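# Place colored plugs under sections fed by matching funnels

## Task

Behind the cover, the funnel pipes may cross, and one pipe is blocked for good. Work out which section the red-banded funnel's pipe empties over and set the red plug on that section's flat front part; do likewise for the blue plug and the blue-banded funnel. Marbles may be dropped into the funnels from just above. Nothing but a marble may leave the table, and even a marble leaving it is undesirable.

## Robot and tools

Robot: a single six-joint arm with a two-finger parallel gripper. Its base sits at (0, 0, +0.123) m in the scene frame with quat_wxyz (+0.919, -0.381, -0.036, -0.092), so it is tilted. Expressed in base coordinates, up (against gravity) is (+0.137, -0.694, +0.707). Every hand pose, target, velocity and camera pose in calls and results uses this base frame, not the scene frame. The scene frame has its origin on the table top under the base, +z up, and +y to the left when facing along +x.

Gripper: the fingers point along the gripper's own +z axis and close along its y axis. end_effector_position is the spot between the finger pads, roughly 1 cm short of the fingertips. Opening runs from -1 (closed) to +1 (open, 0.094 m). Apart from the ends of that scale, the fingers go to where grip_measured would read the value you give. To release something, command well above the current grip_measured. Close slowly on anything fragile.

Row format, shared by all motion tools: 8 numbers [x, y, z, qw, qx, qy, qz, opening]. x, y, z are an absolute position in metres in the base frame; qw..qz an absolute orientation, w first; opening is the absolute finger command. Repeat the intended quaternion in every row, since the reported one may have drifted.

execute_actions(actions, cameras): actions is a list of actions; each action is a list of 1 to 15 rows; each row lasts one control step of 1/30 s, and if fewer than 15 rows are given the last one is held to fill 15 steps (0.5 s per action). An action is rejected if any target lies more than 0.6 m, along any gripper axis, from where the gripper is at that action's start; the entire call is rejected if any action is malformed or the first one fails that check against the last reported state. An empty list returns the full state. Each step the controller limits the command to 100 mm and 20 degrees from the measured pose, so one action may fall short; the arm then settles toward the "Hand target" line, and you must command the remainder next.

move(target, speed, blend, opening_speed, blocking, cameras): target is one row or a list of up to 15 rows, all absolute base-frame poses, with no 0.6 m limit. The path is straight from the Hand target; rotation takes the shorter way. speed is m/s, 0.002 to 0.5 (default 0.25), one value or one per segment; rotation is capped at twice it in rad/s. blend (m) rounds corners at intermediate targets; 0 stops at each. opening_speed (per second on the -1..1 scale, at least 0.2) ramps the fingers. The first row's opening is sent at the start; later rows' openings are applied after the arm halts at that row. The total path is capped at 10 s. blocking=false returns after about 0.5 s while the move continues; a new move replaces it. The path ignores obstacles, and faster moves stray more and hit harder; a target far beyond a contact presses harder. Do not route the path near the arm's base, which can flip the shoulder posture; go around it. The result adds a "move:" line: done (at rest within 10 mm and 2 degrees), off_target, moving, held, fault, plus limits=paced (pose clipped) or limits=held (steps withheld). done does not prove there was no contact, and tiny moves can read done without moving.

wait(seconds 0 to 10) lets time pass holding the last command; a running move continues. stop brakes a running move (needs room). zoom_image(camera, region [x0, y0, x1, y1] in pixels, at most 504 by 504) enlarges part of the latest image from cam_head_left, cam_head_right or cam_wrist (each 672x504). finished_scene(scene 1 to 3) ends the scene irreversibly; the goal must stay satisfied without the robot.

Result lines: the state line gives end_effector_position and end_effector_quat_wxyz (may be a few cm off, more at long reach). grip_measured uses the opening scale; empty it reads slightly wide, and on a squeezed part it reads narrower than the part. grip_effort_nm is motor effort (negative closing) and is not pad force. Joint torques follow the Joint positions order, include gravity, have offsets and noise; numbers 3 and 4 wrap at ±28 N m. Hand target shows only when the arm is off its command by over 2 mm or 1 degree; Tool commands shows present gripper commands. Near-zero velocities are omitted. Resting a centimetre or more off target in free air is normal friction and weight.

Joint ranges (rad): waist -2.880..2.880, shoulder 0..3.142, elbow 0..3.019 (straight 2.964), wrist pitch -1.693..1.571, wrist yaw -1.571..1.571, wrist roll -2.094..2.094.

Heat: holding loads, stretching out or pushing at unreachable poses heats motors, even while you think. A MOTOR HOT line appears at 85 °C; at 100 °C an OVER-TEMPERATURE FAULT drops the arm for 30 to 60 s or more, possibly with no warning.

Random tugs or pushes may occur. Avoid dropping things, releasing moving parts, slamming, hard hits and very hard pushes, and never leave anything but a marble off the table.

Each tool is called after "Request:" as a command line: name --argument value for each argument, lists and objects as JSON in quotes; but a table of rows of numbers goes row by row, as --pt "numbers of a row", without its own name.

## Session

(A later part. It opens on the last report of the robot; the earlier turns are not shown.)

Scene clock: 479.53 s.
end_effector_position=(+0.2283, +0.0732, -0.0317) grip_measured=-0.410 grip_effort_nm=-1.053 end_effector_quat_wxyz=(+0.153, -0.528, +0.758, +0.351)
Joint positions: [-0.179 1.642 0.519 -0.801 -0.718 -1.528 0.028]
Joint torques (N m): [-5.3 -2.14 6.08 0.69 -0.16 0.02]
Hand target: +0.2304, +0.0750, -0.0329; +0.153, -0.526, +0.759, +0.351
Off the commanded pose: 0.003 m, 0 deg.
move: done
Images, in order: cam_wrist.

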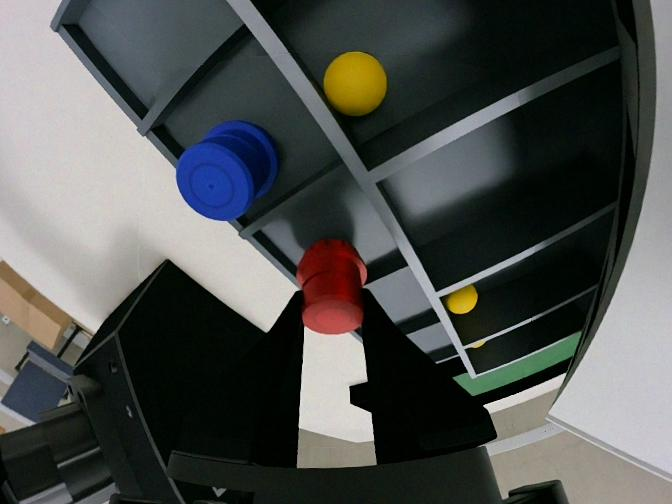

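Request:
move --target '[0.2279, 0.0875, -0.0457, 0.1532, -0.526, 0.7592, 0.3507, -0.6]' --speed 0.03 --cameras '["cam_wrist"]'

Request:
zoom_image --camera "cam_wrist" --region '[240, 140, 500, 380]'

Scene clock: 489.67 s.
end_effector_position=(+0.2278, +0.0828, -0.0407) grip_measured=-0.410 grip_effort_nm=-1.057 end_effector_quat_wxyz=(+0.153, -0.523, +0.761, +0.352)
Joint positions: [-0.144 1.664 0.503 -0.727 -0.733 -1.47 0.028]
Joint torques (N m): [-4.48 -1.61 5.15 1.52 -0.14 0.04]
Hand target: +0.2277, +0.0873, -0.0454; +0.153, -0.526, +0.759, +0.351
Off the commanded pose: 0.007 m, 0 deg.
move: done
Images, in order: cam_wrist.

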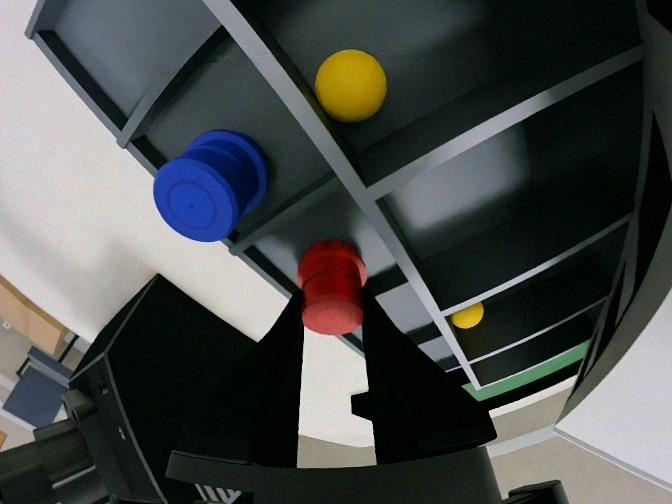

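Scaled by 1.938 from the camera's 672x504 image, which has a finer 960x720 frame.

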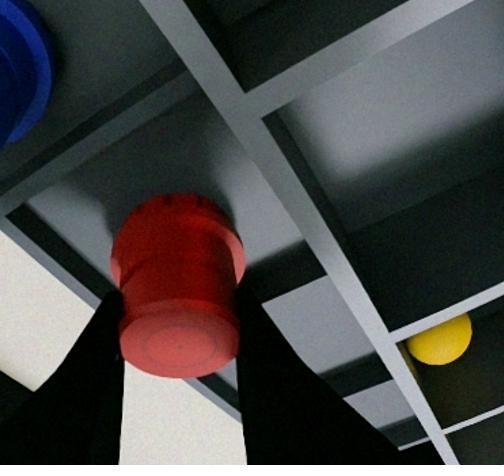

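Request:
move --target '[0.2286, 0.084, -0.0422, 0.1532, -0.526, 0.7592, 0.3507, -0.08]' --speed 0.02 --opening_speed 0.6 --cameras '["cam_wrist"]'

Scene clock: 497.27 s.
end_effector_position=(+0.2278, +0.0828, -0.0407) grip_measured=-0.082 grip_effort_nm=0.061 end_effector_quat_wxyz=(+0.153, -0.522, +0.761, +0.352)
Joint positions: [-0.144 1.664 0.503 -0.727 -0.734 -1.47 0.043]
Joint torques (N m): [-5.48 -2.26 5.67 0.46 0.02 -0.11]
Off the commanded pose: 0.002 m, 1 deg.
move: done
Images, in order: cam_wrist.

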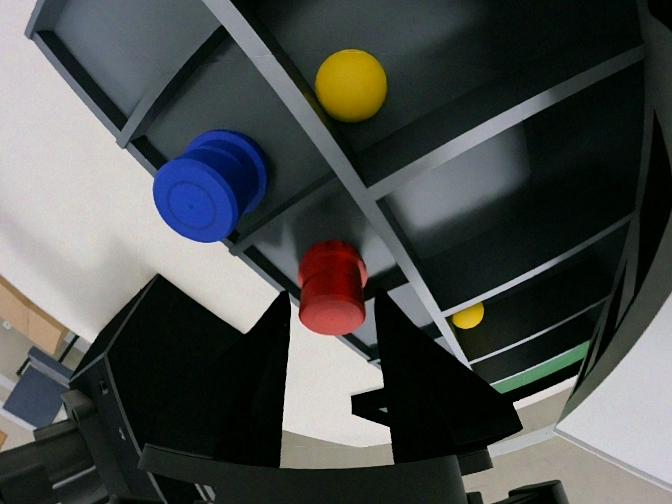

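Request:
move --pt "0.238 0.0541 -0.011 0.1532 -0.526 0.7592 0.3507 -0.08" --pt "0.2448 0.0194 0.0244 0.1532 -0.526 0.7592 0.3507 -0.08" --speed '[0.06, 0.12]' --blend '[0.01, 0]' --cameras '["cam_wrist", "cam_head_left"]'

Request:
zoom_image --camera "cam_head_left" --region '[300, 150, 460, 340]'

Scene clock: 505.17 s.
end_effector_position=(+0.2303, +0.0273, +0.0181) grip_measured=-0.082 grip_effort_nm=0.056 end_effector_quat_wxyz=(+0.143, -0.518, +0.761, +0.363)
Joint positions: [-0.345 1.556 0.618 -1.141 -0.651 -1.716 0.043]
Joint torques (N m): [-6.24 -2.02 10.78 -0.42 0.13 -0.21]
Hand target: +0.2445, +0.0196, +0.0244; +0.153, -0.526, +0.760, +0.351
Off the commanded pose: 0.018 m, 2 deg.
move: off_target
Images, in order: cam_head_left, cam_wrist.

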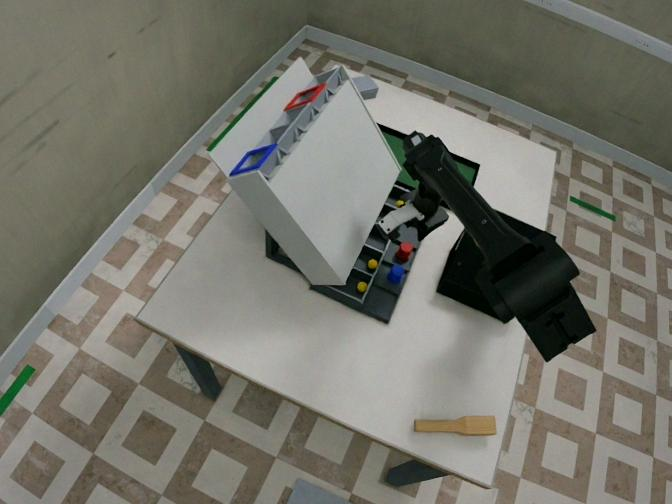

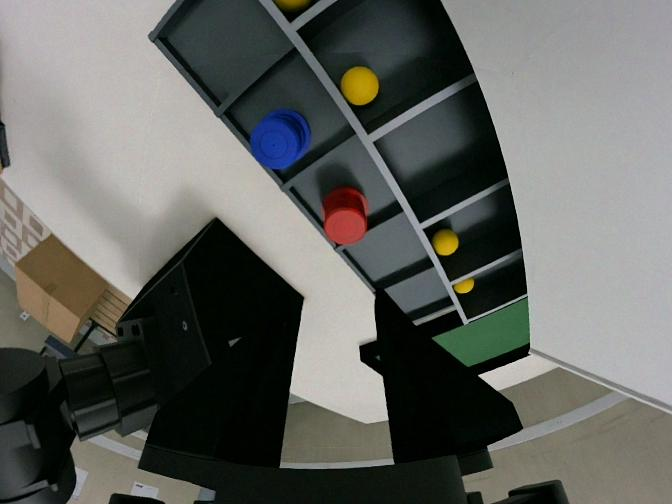

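Scaled by 2.653 from the camera's 672x504 image, which has a finer 960x720 frame.

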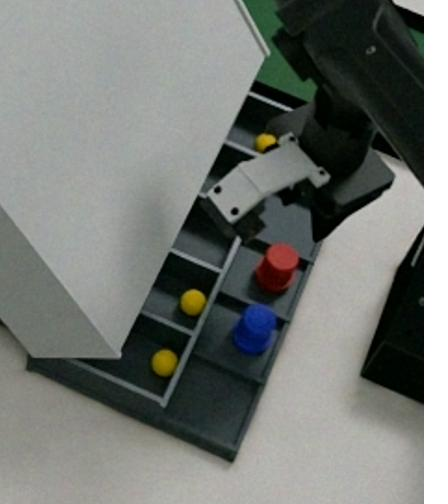

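Request:
finished_scene --scene 2

The scene is finished: the task was done.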